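# Place each tool into its matching tray cut-out

## Task

Set every tool down inside the tray, each one in the cut-out shaped for it, so that it stays there once the robot lets go.

## Robot and tools

Robot: two arms, left_arm and right_arm, each ending in a parallel gripper. In the scene frame the origin sits at table height, midway between the nominal arm bases. +z points up, +x points out over the table, and left_arm is on the +y side. These names do not match image left and right. The calibrated bases are left_arm (+0.032, +0.258, 0) m with quat_wxyz (+1.000, 0, 0, -0.012), and right_arm (-0.014, -0.305, 0) m with quat_wxyz (+1.000, 0, 0, -0.015). A camera stand is fixed behind the arms. A gripper's fingers point along its own +z and close along its own y. end_effector_position is the spot between the pads, roughly 1 cm short of the fingertips. Reported poses can be off by a few cm, more at long reach.

Row layout, shared by execute_actions and move: one list of 14 numbers, each in [-1, 1]. The first 7 are for left_arm: dx, dy, dz, rx, ry, rz, opening. The last 7 are the same for right_arm. You must send all 14 even when one arm stays still. dx..rz are offsets, not poses. They run along scene-frame axes and count from the arm's Hand target as it stood when the action or move began. 1.0 equals 0.6 m or 180 degrees. rx, ry, rz together form one rotation vector, and the turn happens about the Hand target's position. If the length of dx, dy, dz exceeds 1.0 it may be shortened. opening is absolute: +1 is fully open (0.094 m) and -1 is closed. A 0 is a real command (half open). To keep a gripper as it is, resend its current value, shown under "Tool commands". Sending six zeros re-requests the current Hand target.

execute_actions(actions, cameras): actions is a list of actions. Each action is a table of at most 15 rows, one row per 1/30 s step. A short table repeats its last row. Every row counts from the start pose of that action, and the next action starts from the new Hand target, so repeating an offset keeps moving the arm. An empty list returns camera images and the fuller state (scene number, task). cameras lists names such as cam_head_left, cam_head_right, cam_high, cam_low, cam_left_wrist, cam_right_wrist, or ["all"]. An unknown name invalidates the call.

move(target, speed, blend, opening_speed, grip_force, blocking, cameras): moves each gripper in a straight line toward the offset in target. target is one 14-number row or a list of up to 15 rows, and every row counts from the same starting Hand targets. speed is in m/s, 0.002 to 4.3, default 0.25, and rotation is capped at twice that in rad/s. You can give one value, or one per target. blend (m) rounds corners in a list; 0 means stop at each point. opening_speed is the rate of opening change per second on the -1..+1 scale, minimum 0.2. Use it for gentle closing. grip_force is newtons per pad, 10 to 50, one value or one per arm. It stays set; lower values close slowly. blocking=false returns after about 0.5 s while the motion goes on. A move stops after 10 s even if the targets are not reached. Paths do not avoid obstacles or the other arm. The result ends in a "move:" line giving the outcome (done, off_target, moving, held, fault) and limits (paced = pose clipped, held = steps withheld). done means within 10 mm and 2 degrees. It does not tell you about contact.

wait(seconds 0..10, cameras): lets time pass with the last commands held. stop(cameras): brakes a running move. zoom_image(camera, region [x0,y0,x1,y1] in pixels, at most 504x504): a closer look at that camera's latest image. finished_scene(scene 1 or 2): ends the scene and cannot be undone. Call it only once every tool rests in its cut-out.

Results: grip_measured uses the same scale as opening. It can read about 2.5 mm wide when empty and a few mm narrower than a firmly gripped part. It follows your command, so it does not reveal when the fingers touch something. To release, command well above grip_measured. Joint positions end with the finger opening in metres. Joint torques include the arm's own weight. Joint velocities may be omitted when still. "Hand target" is the commanded pose after clipping. Orientation is clipped to within 40 degrees of the current orientation each step. An arm often settles a few cm short because of friction or load. A new command, even all zeros, asks for the target again. If it still falls short, send the gap as an offset.

The step readings list end_effector_position at some control steps. They appear only after execute_actions. MOTOR HOT shows up at 85 °C. At 100 °C an OVER-TEMPERATURE FAULT drops that arm for 30 to 60 s. Avoid holding loads or straining arms for long.

Avoid: dropping tools or releasing them while they move; anything going off the table; fast or hard contact with the table, tray or fixed things; pushing past a contact, which presses harder; the two grippers or wrist cameras meeting, or one gripper closing on the other's fingers, which can end the scene; paths passing close to an arm's own base (go around it); sudden joint limits. Objects can get a small random push, so check the cameras before finishing.

Each tool is called after ">>>" by a JSON object that holds its "fn" and its "kwargs".

## Session

>>> {"fn": "execute_actions", "kwargs": {"actions": []}}

Scene clock: 0.00 s.
left_arm: end_effector_position=(+0.6317, +0.4184, +0.2411) grip_measured=+1.000 end_effector_quat_wxyz=(+0.167, -0.601, +0.772, +0.124) | right_arm: end_effector_position=(+0.4901, -0.0494, +0.1570) grip_measured=+1.000 end_effector_quat_wxyz=(+0.610, -0.247, +0.750, -0.068)
Joint positions: left_arm=[0.182 1.855 1.849 -1.383 -0.378 -1.13 0.094] | right_arm=[0.608 1.559 0.695 0.597 0.358 -0.333 0.094]
Joint velocities: within noise
Joint torques (N m): no reading
Motor temperatures (°C): left_arm=[21 22 22 21 19 21 23] | right_arm=[21 21 22 22 20 20 22]
Heat: left arm: hottest gripper 23 °C; right arm: hottest elbow 22 °C.
Hand target: left_arm +0.6380, +0.4194, +0.2550; +0.181, -0.603, +0.768, +0.116 | right_arm +0.4963, -0.0454, +0.1691; +0.620, -0.241, +0.743, -0.065
Tool commands: left_gripper/opening=+1.0 right_gripper/opening=+1.0

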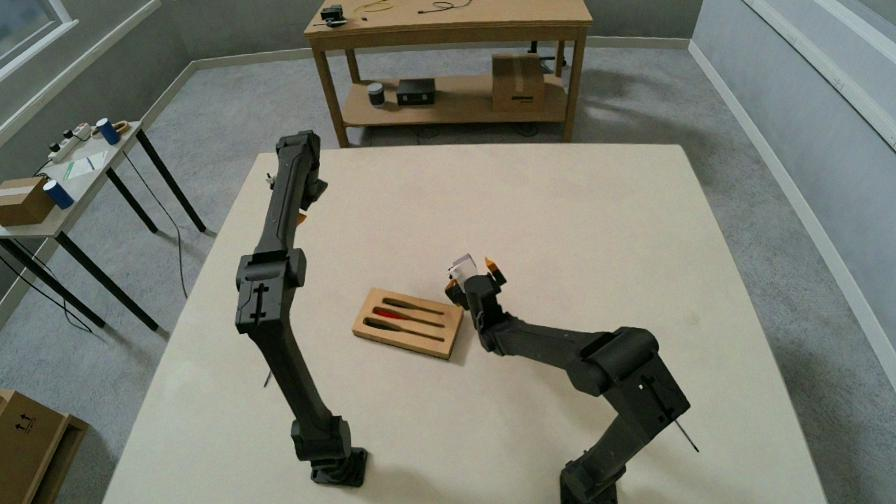

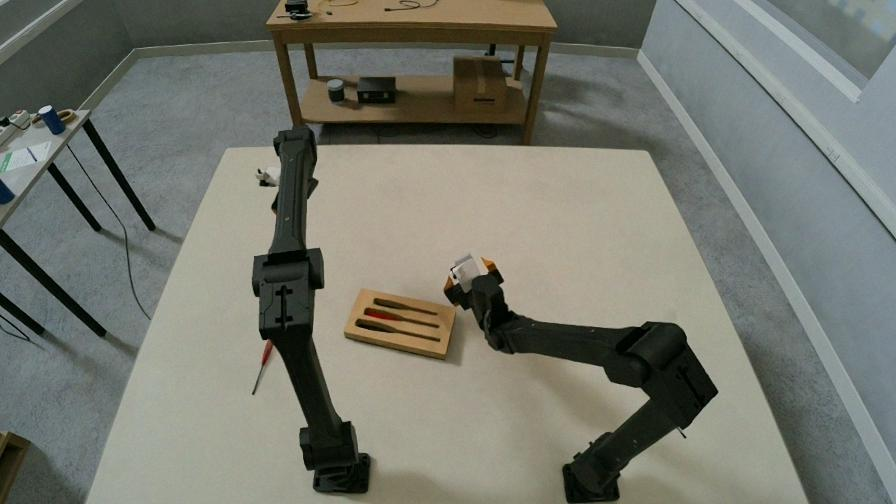

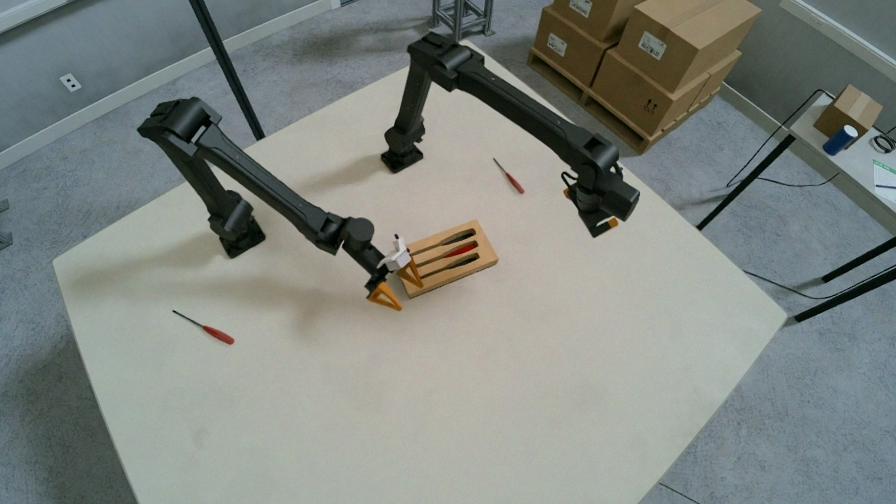

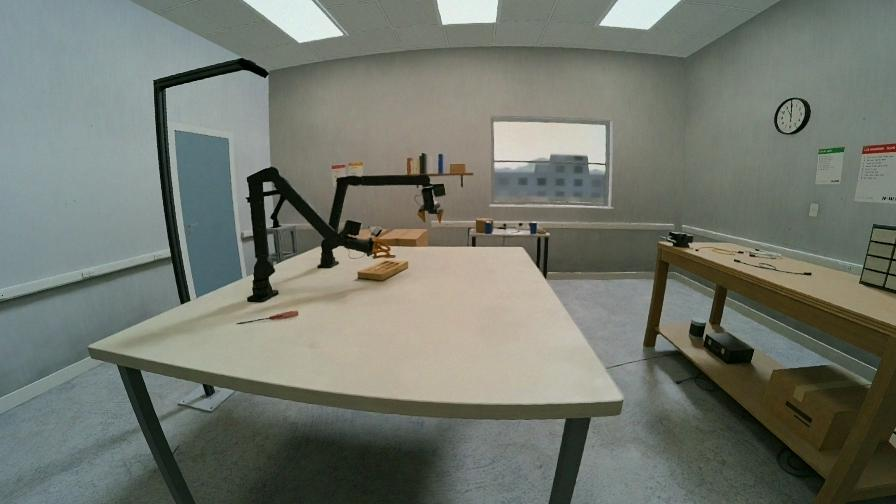

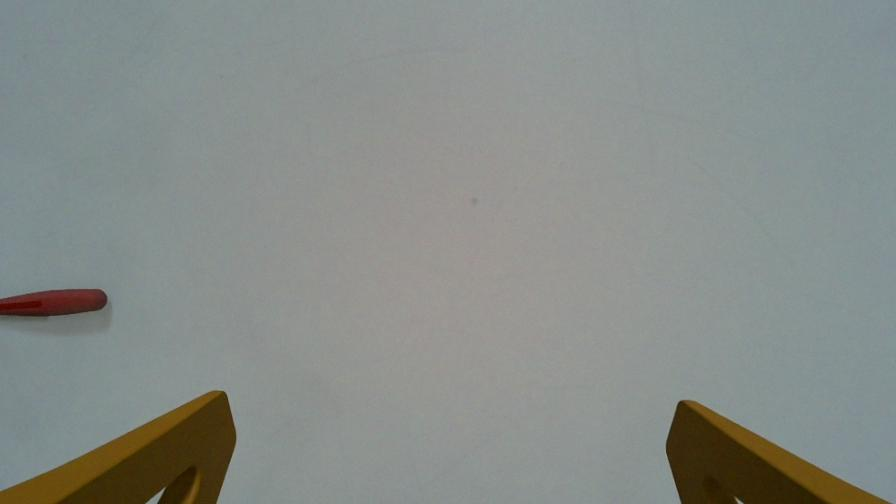

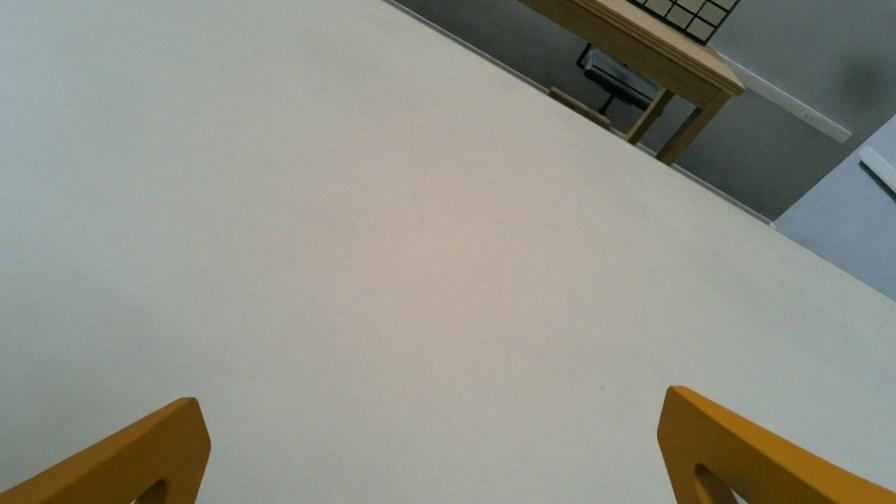

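>>> {"fn": "zoom_image", "kwargs": {"camera": "cam_high", "region": [380, 140, 560, 310]}}

>>> {"fn": "zoom_image", "kwargs": {"camera": "cam_head_left", "region": [330, 270, 490, 380]}}

>>> {"fn": "zoom_image", "kwargs": {"camera": "cam_high", "region": [150, 290, 270, 370]}}

>>> {"fn": "zoom_image", "kwargs": {"camera": "cam_high", "region": [480, 140, 560, 200]}}

Scaled by 2.800 from the camera's 896x504 image, which has a finer 1280x720 frame.

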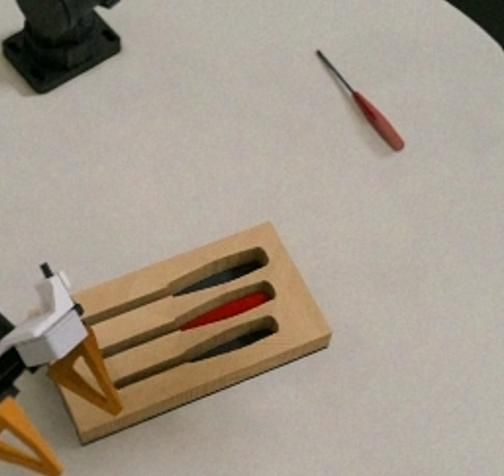

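Scaled by 3.150 from the camera's 896x504 image, which has a finer 1280x720 frame.

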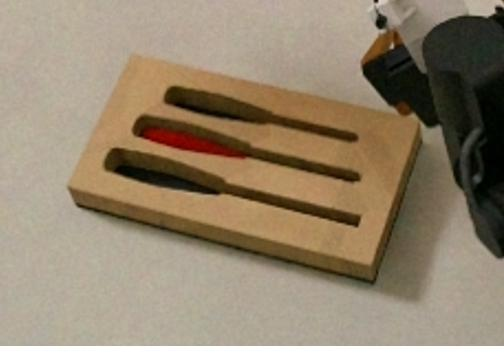

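Scaled by 4.200 from the camera's 896x504 image, which has a finer 1280x720 frame.

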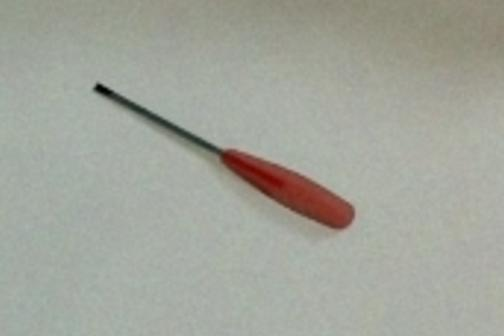

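Scaled by 6.300 from the camera's 896x504 image, which has a finer 1280x720 frame.

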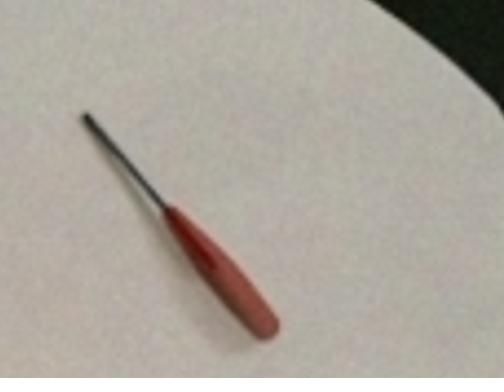

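>>> {"fn": "move", "kwargs": {"target": [-0.363,-0.6,0.275,-0.135,0.03,0.075,1, -0.494,-0.674,0.3,0.0453,0.4325,-0.168,1], "cameras": ["all"]}}

Scene clock: 51.43 s.
left_arm: end_effector_position=(+0.4247, +0.0595, +0.4100) grip_measured=+1.000 end_effector_quat_wxyz=(-0.041, +0.699, -0.704, +0.118) | right_arm: end_effector_position=(+0.1964, -0.4446, +0.3239) grip_measured=+1.000 end_effector_quat_wxyz=(+0.063, +0.000, +0.997, -0.040)
Joint positions: left_arm=[-0.444 1.392 1.754 -1.681 -0.003 -2.03 0.094] | right_arm=[-0.555 0.92 1.175 -1.676 -0.003 -0.584 0.094]
Joint torques (N m): left_arm=[-0.5 -11.16 9.01 0.17 0.01 -0.13] | right_arm=[-0.5 -0.79 12.98 -0.34 0.04 -0.13]
Motor temperatures (°C): left_arm=[21 31 29 21 19 20 23] | right_arm=[21 23 26 22 20 19 21]
Heat: left arm: hottest shoulder 31 °C; right arm: hottest elbow 26 °C.
Hand target: left_arm +0.4202, +0.0594, +0.4201; +0.001, +0.707, -0.708, +0.000 | right_arm +0.1999, -0.4499, +0.3491; +0.000, +0.000, +1.000, +0.000
Off the commanded pose: left_arm 0.011 m, 14 deg | right_arm 0.026 m, 8 deg.
joint sent to its limit (left arm) — joint 4 (wrist pitch), lower limit. The joint targets are off in orientation, not in position.
joint sent to its limit (right arm) — joint 4 (wrist pitch), lower limit. The joint targets are off in orientation, not in position.
move: off_target (left_arm, right_arm)

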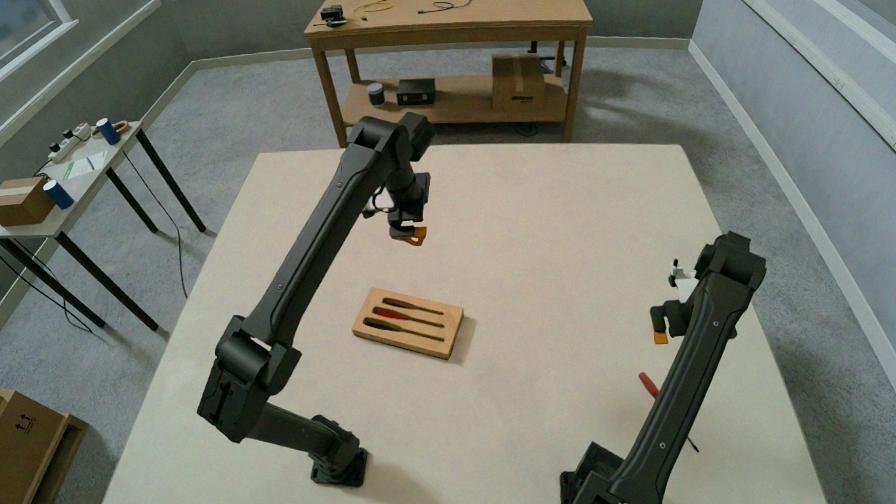

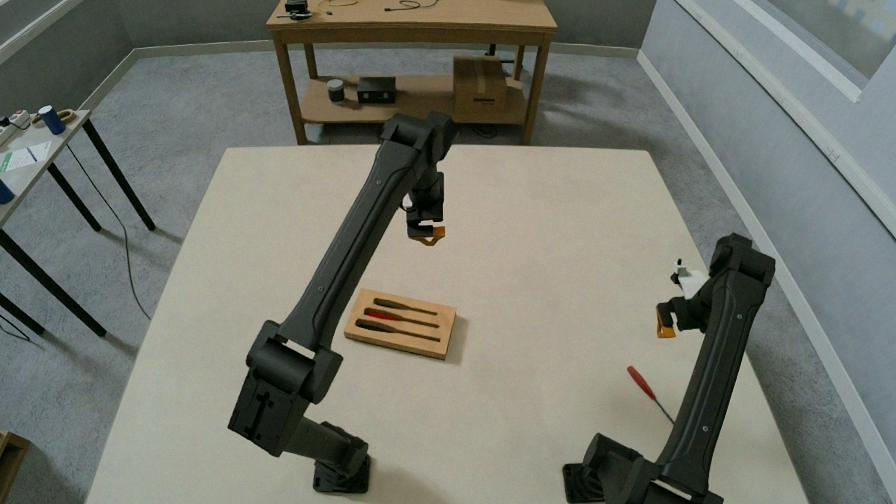

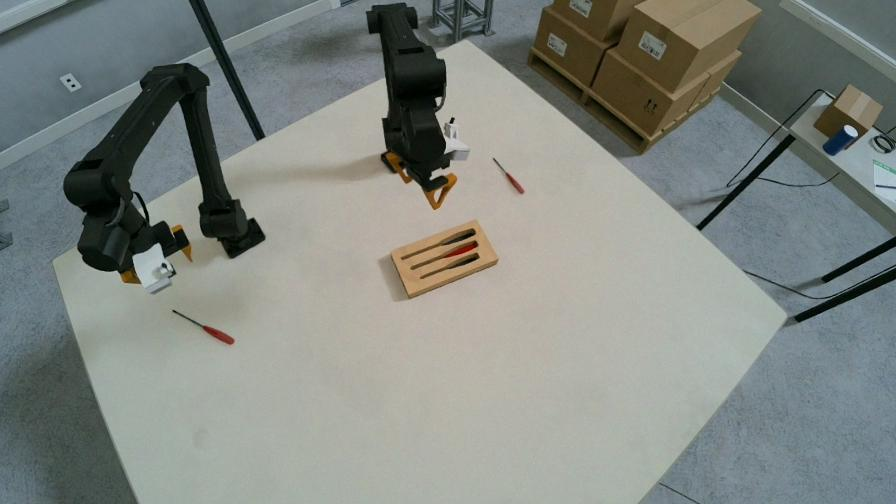

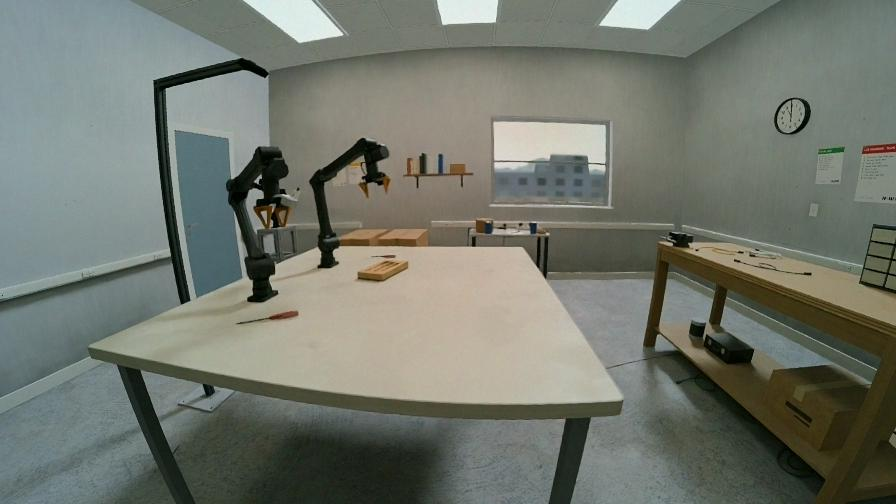

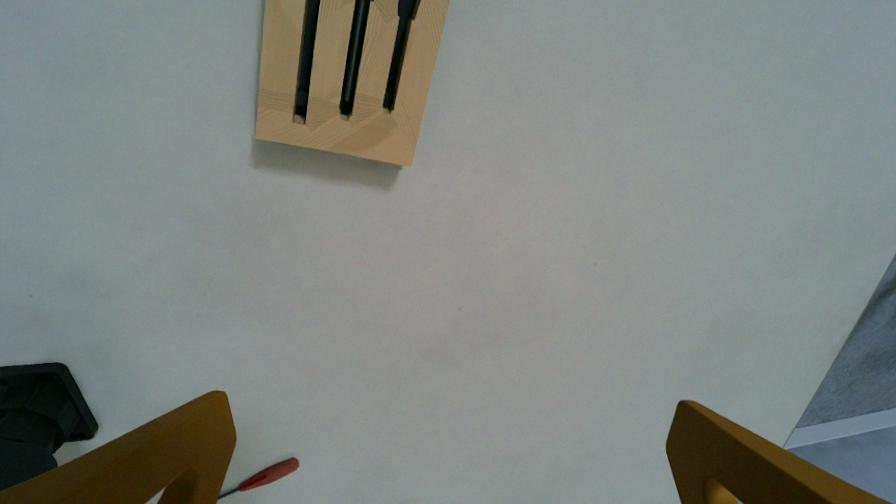

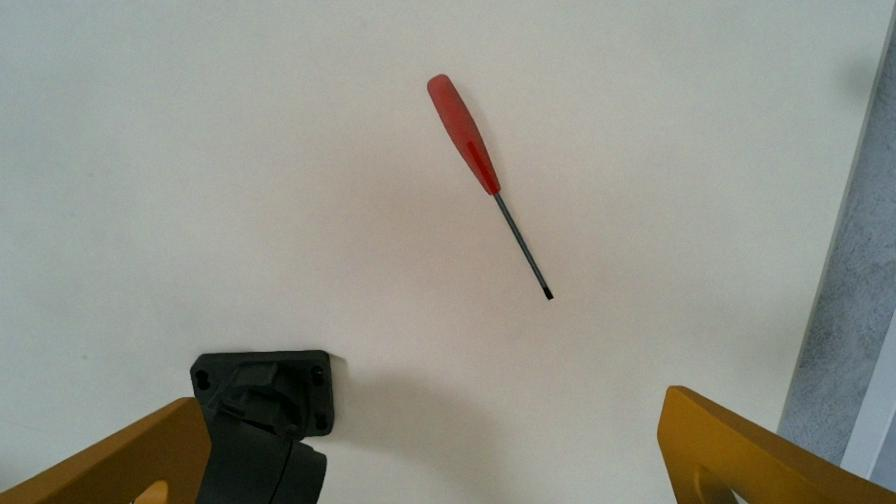

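>>> {"fn": "zoom_image", "kwargs": {"camera": "cam_left_wrist", "region": [220, 0, 480, 180]}}

>>> {"fn": "zoom_image", "kwargs": {"camera": "cam_head_right", "region": [330, 275, 470, 370]}}

Scaled by 1.938 from the camera's 896x504 image, which has a finer 1280x720 frame.

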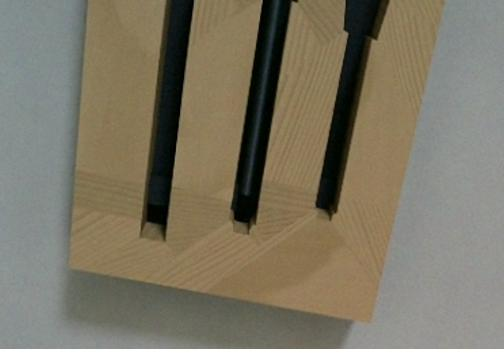

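Scaled by 3.600 from the camera's 896x504 image, which has a finer 1280x720 frame.

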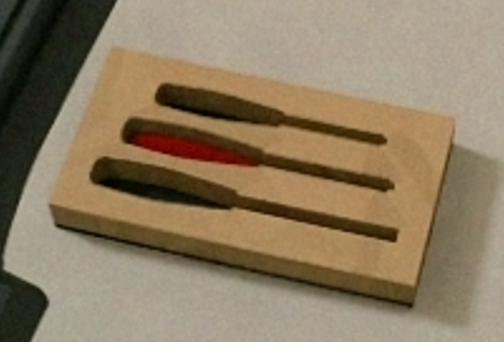

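>>> {"fn": "move", "kwargs": {"target": [0.133,0.117,-0.267,0,0,-0.5,1, 0.042,-0.067,-0.248,0,0,0.153,1], "cameras": ["cam_left_wrist","cam_right_wrist"]}}

Scene clock: 118.63 s.
left_arm: end_effector_position=(+0.4959, +0.1231, +0.2672) grip_measured=+1.000 end_effector_quat_wxyz=(+0.003, +0.004, +1.000, -0.002) | right_arm: end_effector_position=(+0.2279, -0.4858, +0.2052) grip_measured=+1.000 end_effector_quat_wxyz=(+0.002, -0.242, +0.970, +0.000)
Joint positions: left_arm=[-0.257 1.598 1.619 -1.585 0.002 -0.274 0.094] | right_arm=[-0.611 1.133 1.004 -1.438 -0.003 -1.13 0.094]
Joint torques (N m): left_arm=[0.85 -12.86 7.84 0.53 -0.14 0.02] | right_arm=[-0.97 -2.32 7.51 0.08 0.06 -0.15]
Motor temperatures (°C): left_arm=[21 27 32 21 19 20 23] | right_arm=[21 21 36 22 19 19 21]
Heat: left arm: hottest elbow 32 °C; right arm: hottest elbow 36 °C.
Hand target: left_arm +0.5000, +0.1297, +0.2599; +0.000, +0.001, +1.000, +0.001 | right_arm +0.2251, -0.4900, +0.2002; +0.000, -0.238, +0.971, +0.000
Off the commanded pose: left_arm 0.011 m, 1 deg | right_arm 0.007 m, 0 deg.
move: off_target (left_arm)
Images, in order (width x height): cam_left_wrist 896x504, cam_right_wrist 896x504.

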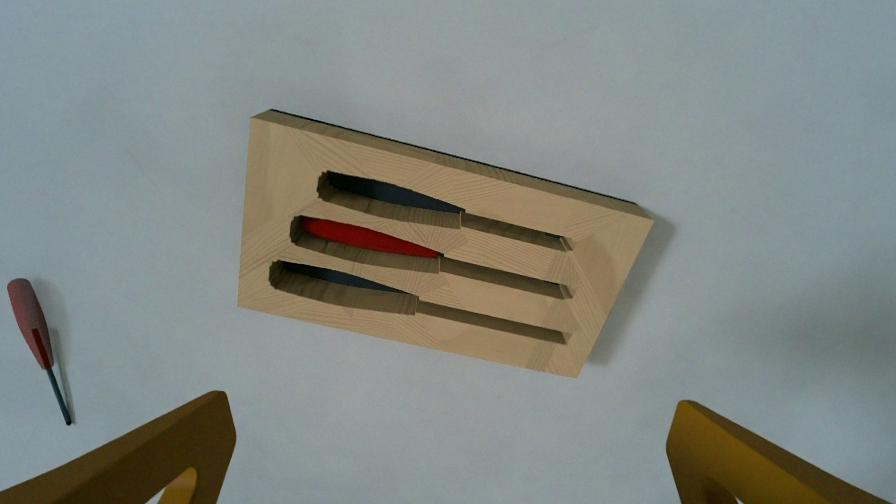

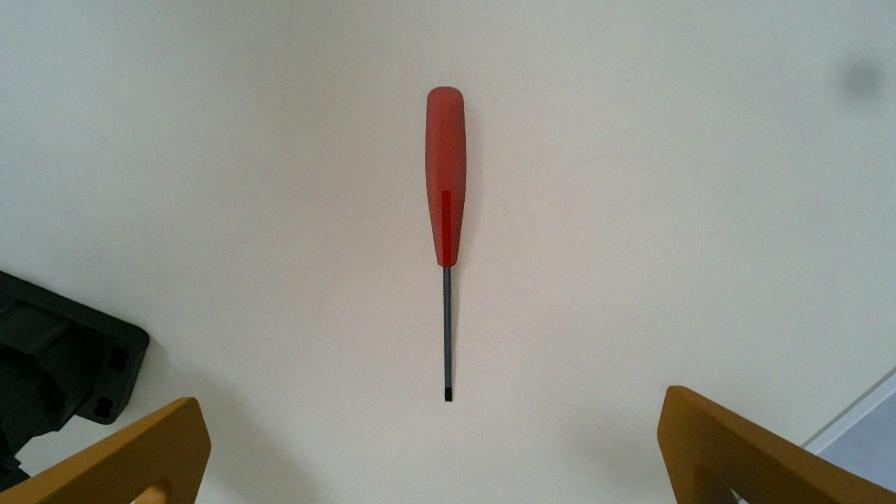

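>>> {"fn": "zoom_image", "kwargs": {"camera": "cam_left_wrist", "region": [230, 100, 450, 330]}}

>>> {"fn": "zoom_image", "kwargs": {"camera": "cam_left_wrist", "region": [430, 180, 670, 390]}}

>>> {"fn": "zoom_image", "kwargs": {"camera": "cam_right_wrist", "region": [380, 70, 520, 420]}}

>>> {"fn": "zoom_image", "kwargs": {"camera": "cam_left_wrist", "region": [0, 260, 120, 440]}}

Scaled by 2.191 from the camera's 896x504 image, which has a finer 1280x720 frame.

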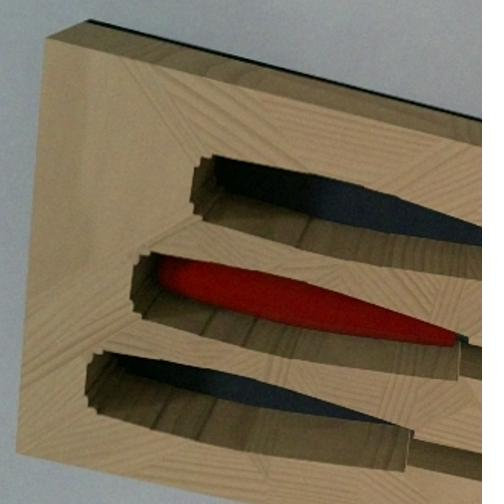

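Scaled by 2.100 from the camera's 896x504 image, which has a finer 1280x720 frame.

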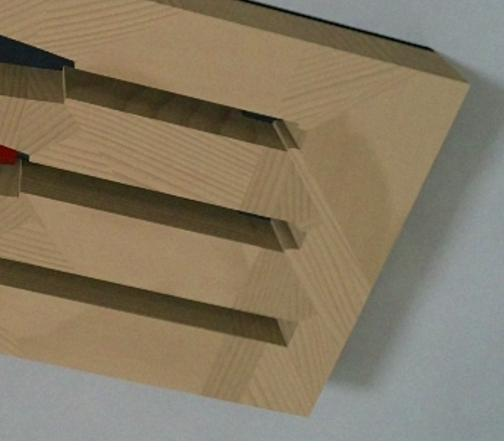

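Scaled by 1.440 from the camera's 896x504 image, which has a finer 1280x720 frame.

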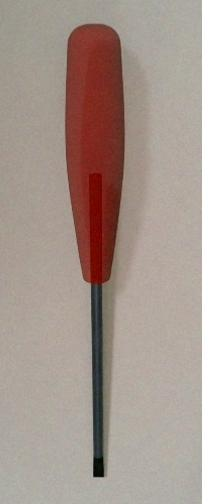

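Scaled by 2.800 from the camera's 896x504 image, which has a finer 1280x720 frame.

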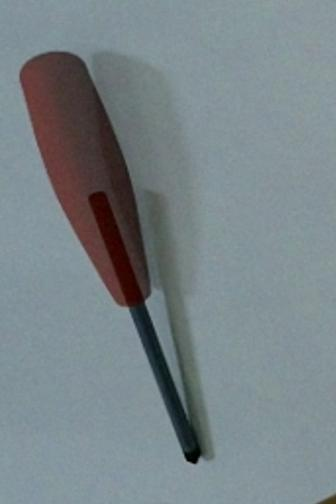

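>>> {"fn": "move", "kwargs": {"target": [-0.2,0.03,-0.0,0,0,0,1, 0,0,-0.2,0,0,0,1], "cameras": ["cam_left_wrist","cam_right_wrist"]}}

>>> {"fn": "zoom_image", "kwargs": {"camera": "cam_left_wrist", "region": [200, 0, 700, 300]}}

Scene clock: 162.03 s.
left_arm: end_effector_position=(+0.3818, +0.1520, +0.2673) grip_measured=+1.000 end_effector_quat_wxyz=(+0.008, -0.002, +1.000, -0.003) | right_arm: end_effector_position=(+0.2269, -0.4852, +0.0804) grip_measured=+1.000 end_effector_quat_wxyz=(-0.003, -0.242, +0.970, +0.005)
Joint positions: left_arm=[-0.268 1.283 1.289 -1.559 0.001 -0.295 0.094] | right_arm=[-0.611 1.255 0.755 -1.082 -0.003 -1.131 0.094]
Joint torques (N m): left_arm=[-1.32 -8 7.73 0.27 -0.13 -0.15] | right_arm=[-0.97 -3.55 6.93 0.08 0.05 -0.14]
Heat: left arm: hottest elbow 32 °C; right arm: hottest elbow 33 °C.
Hand target: left_arm +0.3799, +0.1478, +0.2597; -0.001, +0.001, +1.000, +0.001 | right_arm +0.2251, -0.4901, +0.0803; +0.000, -0.239, +0.971, +0.000
Off the commanded pose: left_arm 0.009 m, 1 deg | right_arm 0.005 m, 1 deg.
move: done
Images, in order (width x height): cam_left_wrist 896x504, cam_right_wrist 896x504.

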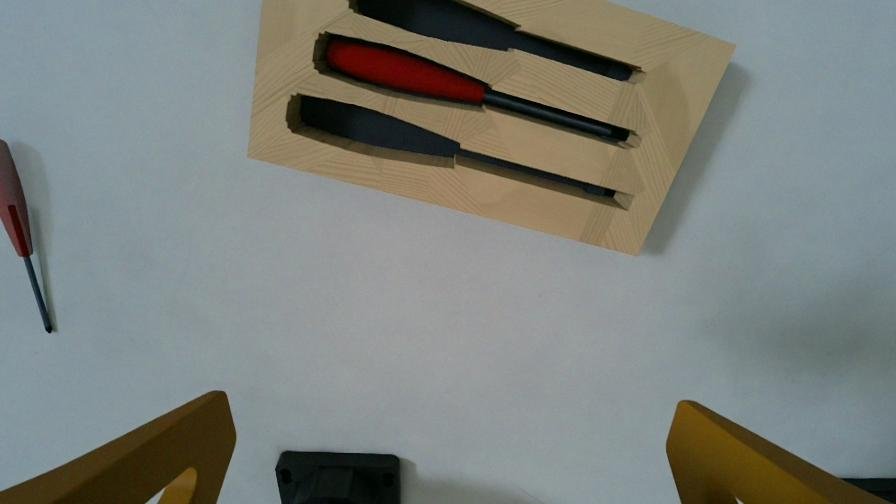

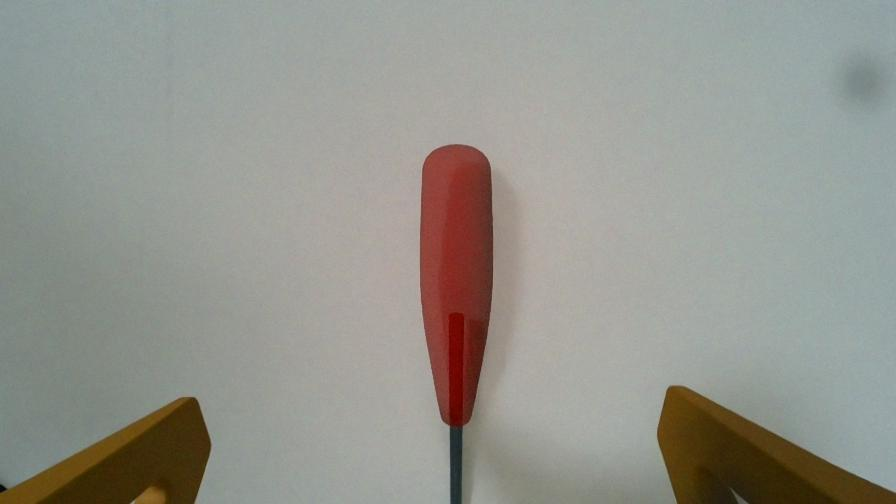

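Scaled by 1.008 from the camera's 896x504 image, which has a finer 1280x720 frame.

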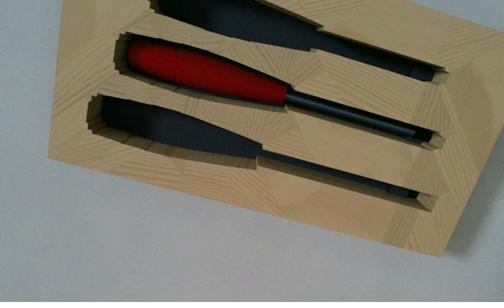

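>>> {"fn": "zoom_image", "kwargs": {"camera": "cam_left_wrist", "region": [240, 0, 500, 180]}}

>>> {"fn": "zoom_image", "kwargs": {"camera": "cam_left_wrist", "region": [440, 10, 700, 230]}}

>>> {"fn": "zoom_image", "kwargs": {"camera": "cam_left_wrist", "region": [0, 130, 80, 350]}}

Scaled by 1.938 from the camera's 896x504 image, which has a finer 1280x720 frame.

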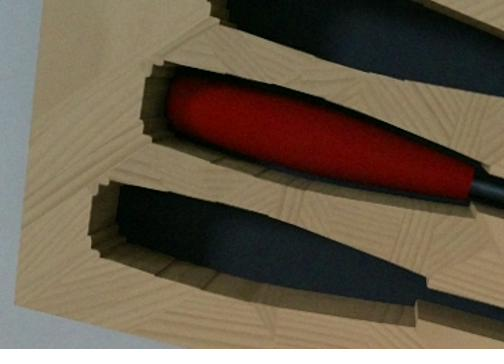

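Scaled by 1.938 from the camera's 896x504 image, which has a finer 1280x720 frame.

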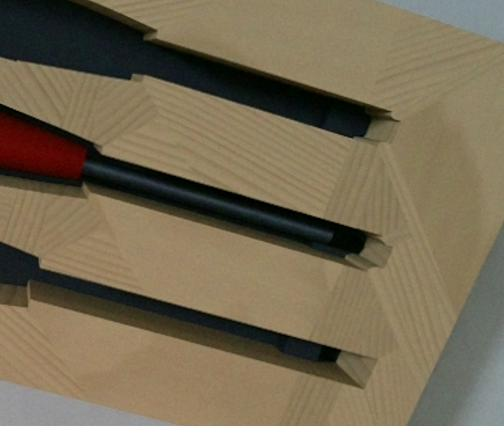

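Scaled by 2.291 from the camera's 896x504 image, which has a finer 1280x720 frame.

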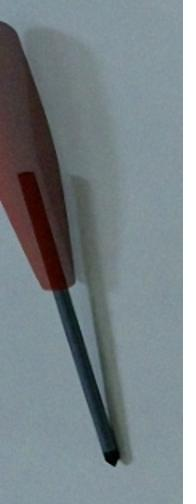

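>>> {"fn": "move", "kwargs": {"target": [0,0,0,0,0,0,1, -0.015,-0.0175,-0.075,0,0,0,0.2], "cameras": ["cam_low","cam_right_wrist"]}}

>>> {"fn": "zoom_image", "kwargs": {"camera": "cam_low", "region": [200, 260, 340, 350]}}

Scene clock: 215.47 s.
left_arm: end_effector_position=(+0.3818, +0.1520, +0.2673) grip_measured=+1.000 end_effector_quat_wxyz=(+0.008, -0.002, +1.000, -0.003) | right_arm: end_effector_position=(+0.2187, -0.4974, +0.0371) grip_measured=+0.202 end_effector_quat_wxyz=(-0.001, -0.240, +0.971, +0.003)
Joint positions: left_arm=[-0.268 1.283 1.289 -1.559 0.001 -0.296 0.094] | right_arm=[-0.66 1.332 0.688 -0.932 -0.002 -1.175 0.056]
Joint torques (N m): left_arm=[-1.26 -8.12 7.72 0.2 -0.13 -0.16] | right_arm=[-0.38 -3.96 6.09 0.12 0.04 -0.16]
Motor temperatures (°C): left_arm=[21 25 31 21 19 20 23] | right_arm=[21 22 30 22 19 19 21]
Heat: left arm: hottest elbow 31 °C; right arm: hottest elbow 30 °C.
Hand target: left_arm +0.3799, +0.1478, +0.2597; -0.001, +0.001, +1.000, +0.001 | right_arm +0.2161, -0.5006, +0.0353; +0.000, -0.238, +0.971, +0.000
Off the commanded pose: left_arm 0.009 m, 1 deg | right_arm 0.004 m, 0 deg.
move: done
Images, in order (width x height): cam_low 896x504, cam_right_wrist 896x504.

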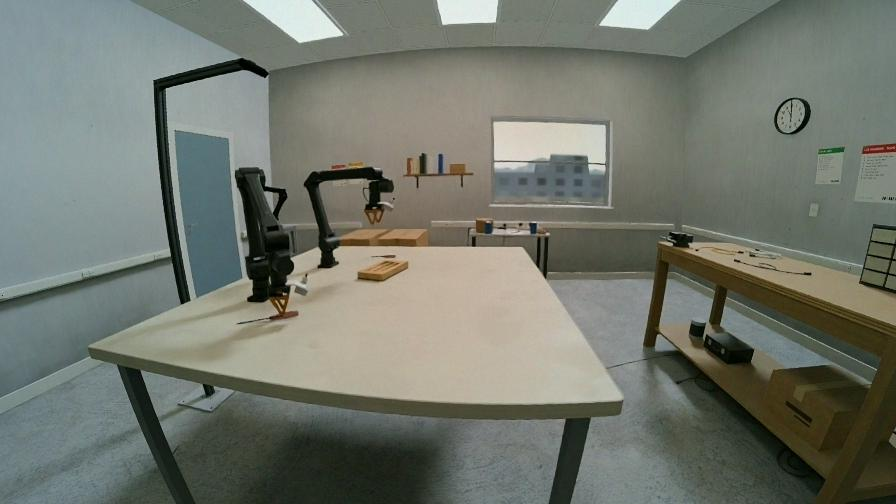

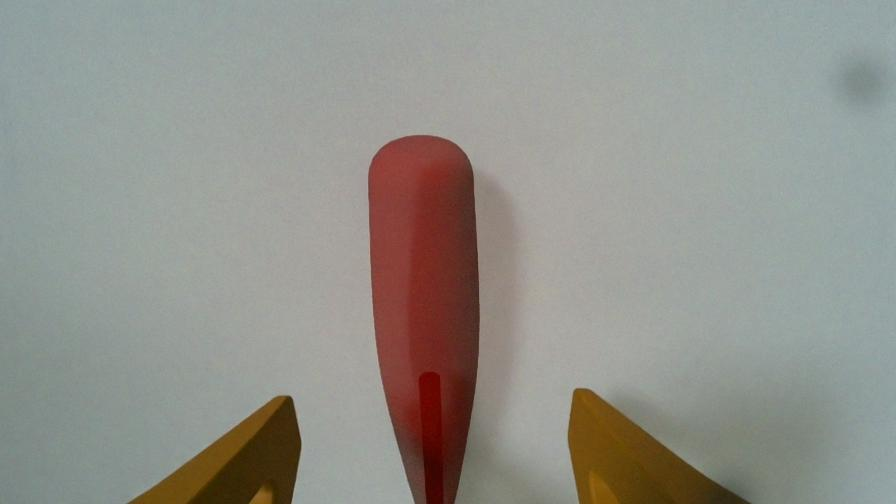

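Scaled by 3.600 from the camera's 896x504 image, which has a finer 1280x720 frame.

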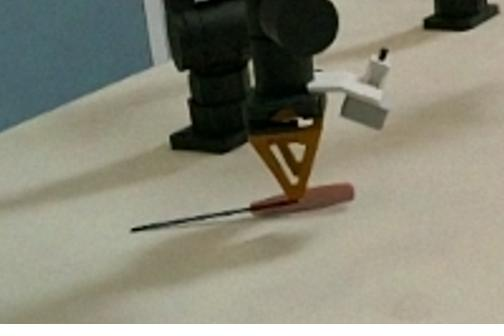

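>>> {"fn": "move", "kwargs": {"target": [[0,0,0,0,0,0,1, -0.0015,0.003,-0.0305,0,0,0,0.2],[0,0,0,0,0,0,1, -0.0015,0.003,-0.0305,0,0,0,-0.75]], "speed": 0.08, "grip_force": [50,30], "opening_speed": 0.6, "cameras": ["cam_low","cam_right_wrist"]}}

>>> {"fn": "zoom_image", "kwargs": {"camera": "cam_low", "region": [200, 260, 340, 350]}}

Scene clock: 232.30 s.
left_arm: end_effector_position=(+0.3818, +0.1520, +0.2673) grip_measured=+1.000 end_effector_quat_wxyz=(+0.008, -0.002, +1.000, -0.003) | right_arm: end_effector_position=(+0.2189, -0.4976, +0.0212) grip_measured=-0.521 end_effector_quat_wxyz=(+0.002, -0.240, +0.971, -0.001)
Joint positions: left_arm=[-0.268 1.283 1.289 -1.559 0.001 -0.296 0.094] | right_arm=[-0.66 1.361 0.662 -0.868 -0.002 -1.176 0.022]
Joint torques (N m): left_arm=[-1.38 -8.06 7.71 0.24 -0.13 -0.15] | right_arm=[-0.5 -3.6 5.72 0.08 0.04 -0.12]
Heat: left arm: hottest elbow 31 °C; right arm: hottest elbow 29 °C.
Hand target: left_arm +0.3799, +0.1478, +0.2597; -0.001, +0.001, +1.000, +0.001 | right_arm +0.2152, -0.4987, +0.0169; +0.000, -0.238, +0.971, +0.000
Off the commanded pose: left_arm 0.009 m, 1 deg | right_arm 0.006 m, 0 deg.
grip_force (N): 50, 30
move: done
Images, in order (width x height): cam_low 896x504, cam_right_wrist 896x504.

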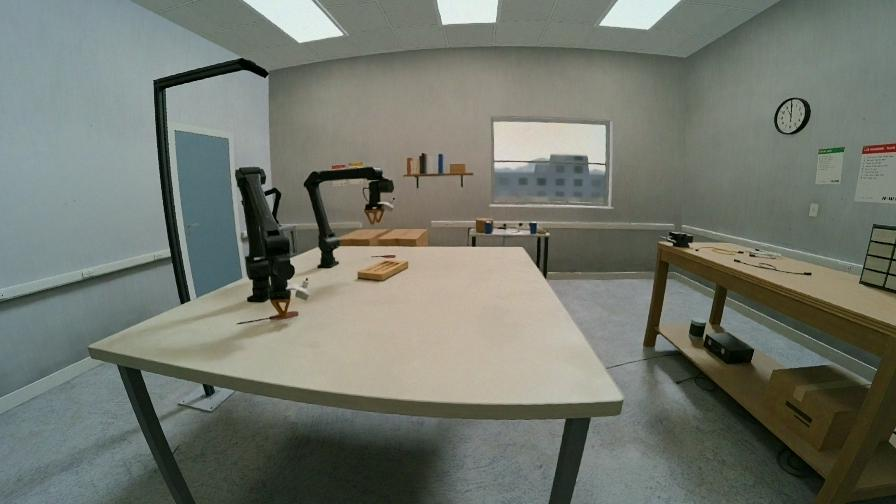

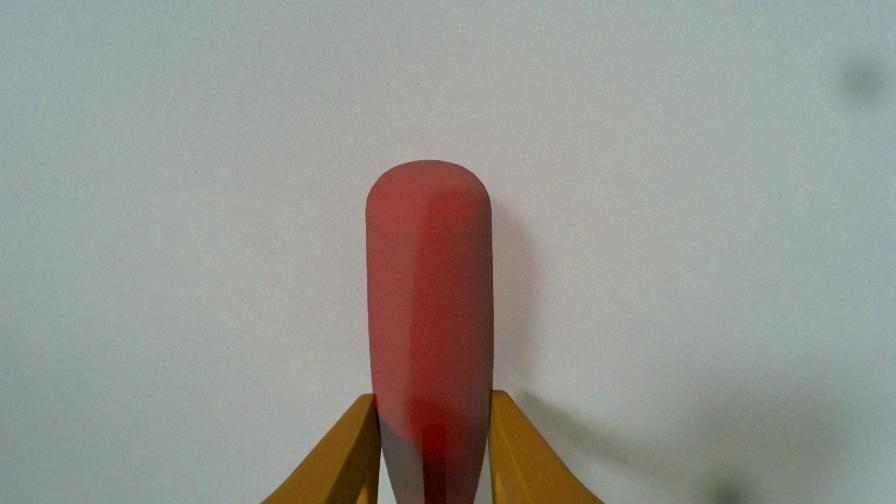

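Scaled by 3.600 from the camera's 896x504 image, which has a finer 1280x720 frame.

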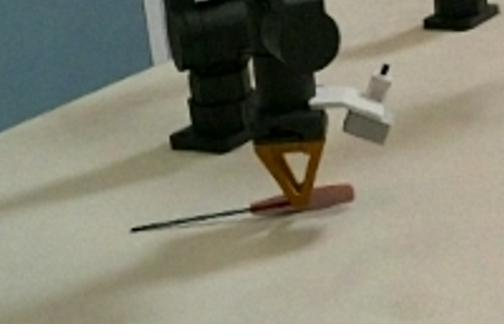

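>>> {"fn": "move", "kwargs": {"target": [-0.058,0.587,-0.1,0,0,-0.05,1, 0,0,0.25,0,0,0,-0.75], "cameras": ["cam_low","cam_left_wrist","cam_right_wrist"]}}

>>> {"fn": "zoom_image", "kwargs": {"camera": "cam_low", "region": [200, 200, 340, 350]}}

Scene clock: 250.43 s.
left_arm: end_effector_position=(+0.3270, +0.4865, +0.1783) grip_measured=+1.000 end_effector_quat_wxyz=(-0.026, +0.075, +0.997, -0.020) | right_arm: end_effector_position=(+0.2035, -0.4849, +0.1447) grip_measured=-0.523 end_effector_quat_wxyz=(-0.015, -0.240, +0.970, +0.022)
Joint positions: left_arm=[0.682 1.385 1.148 -1.4 -0.005 0.807 0.094] | right_arm=[-0.66 1.154 0.857 -1.327 -0.002 -1.176 0.022]
Joint torques (N m): left_arm=[-0.21 -9.82 12.11 0.24 0.14 0] | right_arm=[-0.62 -3.31 12.29 -0.66 0.03 -0.12]
Heat: left arm: hottest elbow 32 °C; right arm: hottest elbow 29 °C.
Hand target: left_arm +0.3453, +0.4999, +0.1998; -0.001, +0.079, +0.997, +0.001 | right_arm +0.2151, -0.4987, +0.1670; +0.000, -0.238, +0.971, +0.000
Off the commanded pose: left_arm 0.031 m, 4 deg | right_arm 0.029 m, 3 deg.
grip_force (N): 50, 30
move: off_target (left_arm, right_arm)
Images, in order (width x height): cam_low 896x504, cam_left_wrist 896x504, cam_right_wrist 896x504.

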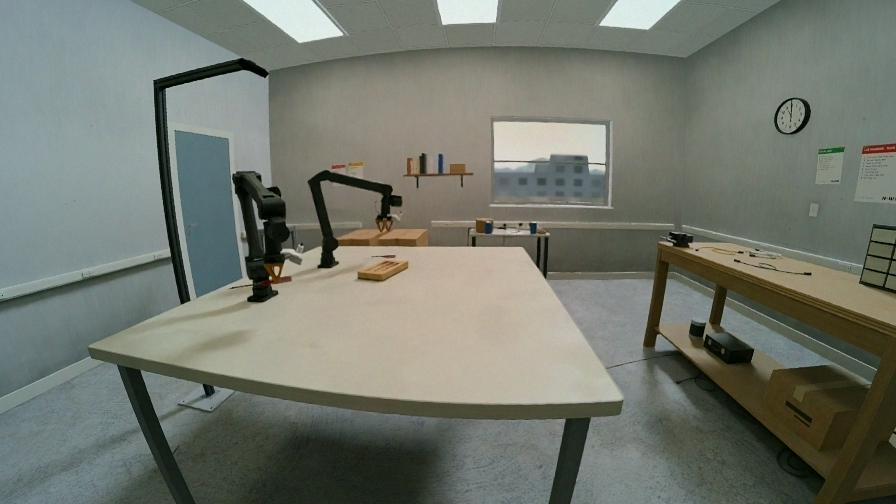

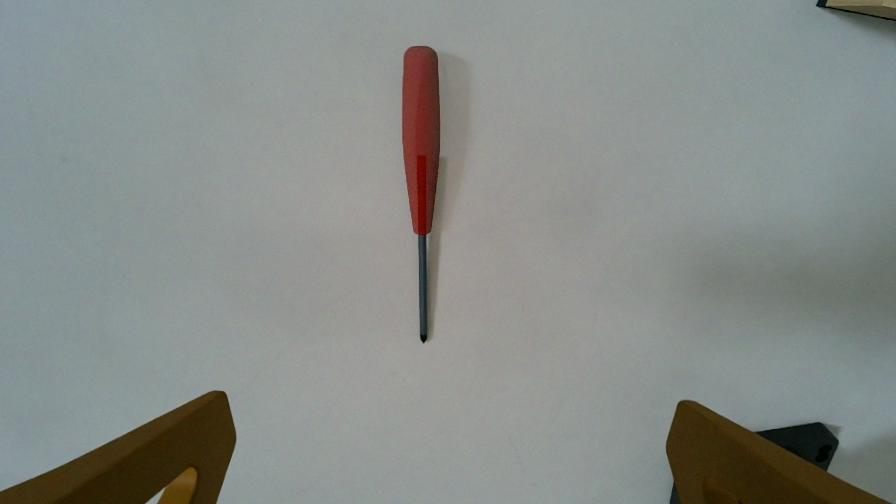

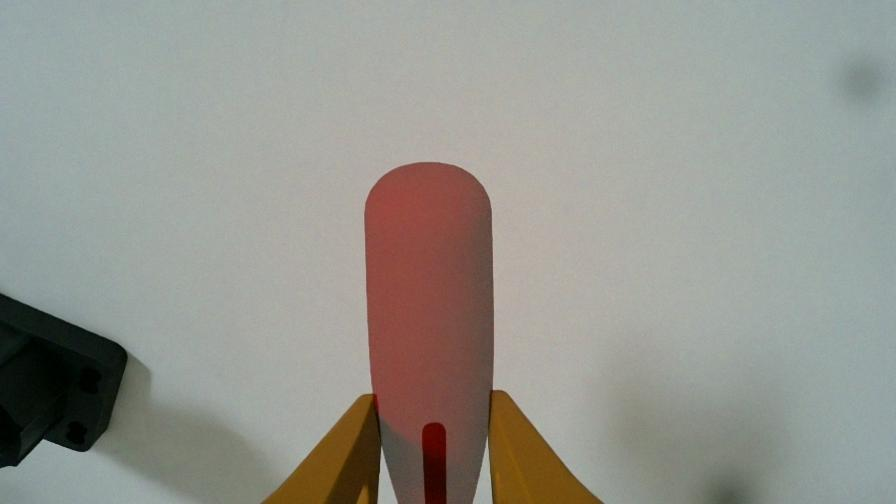

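Scaled by 3.360 from the camera's 896x504 image, which has a finer 1280x720 frame.

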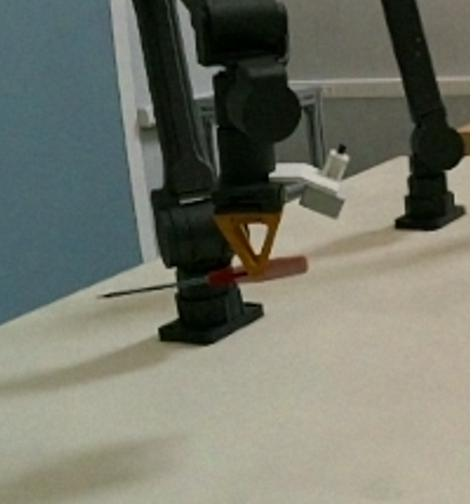

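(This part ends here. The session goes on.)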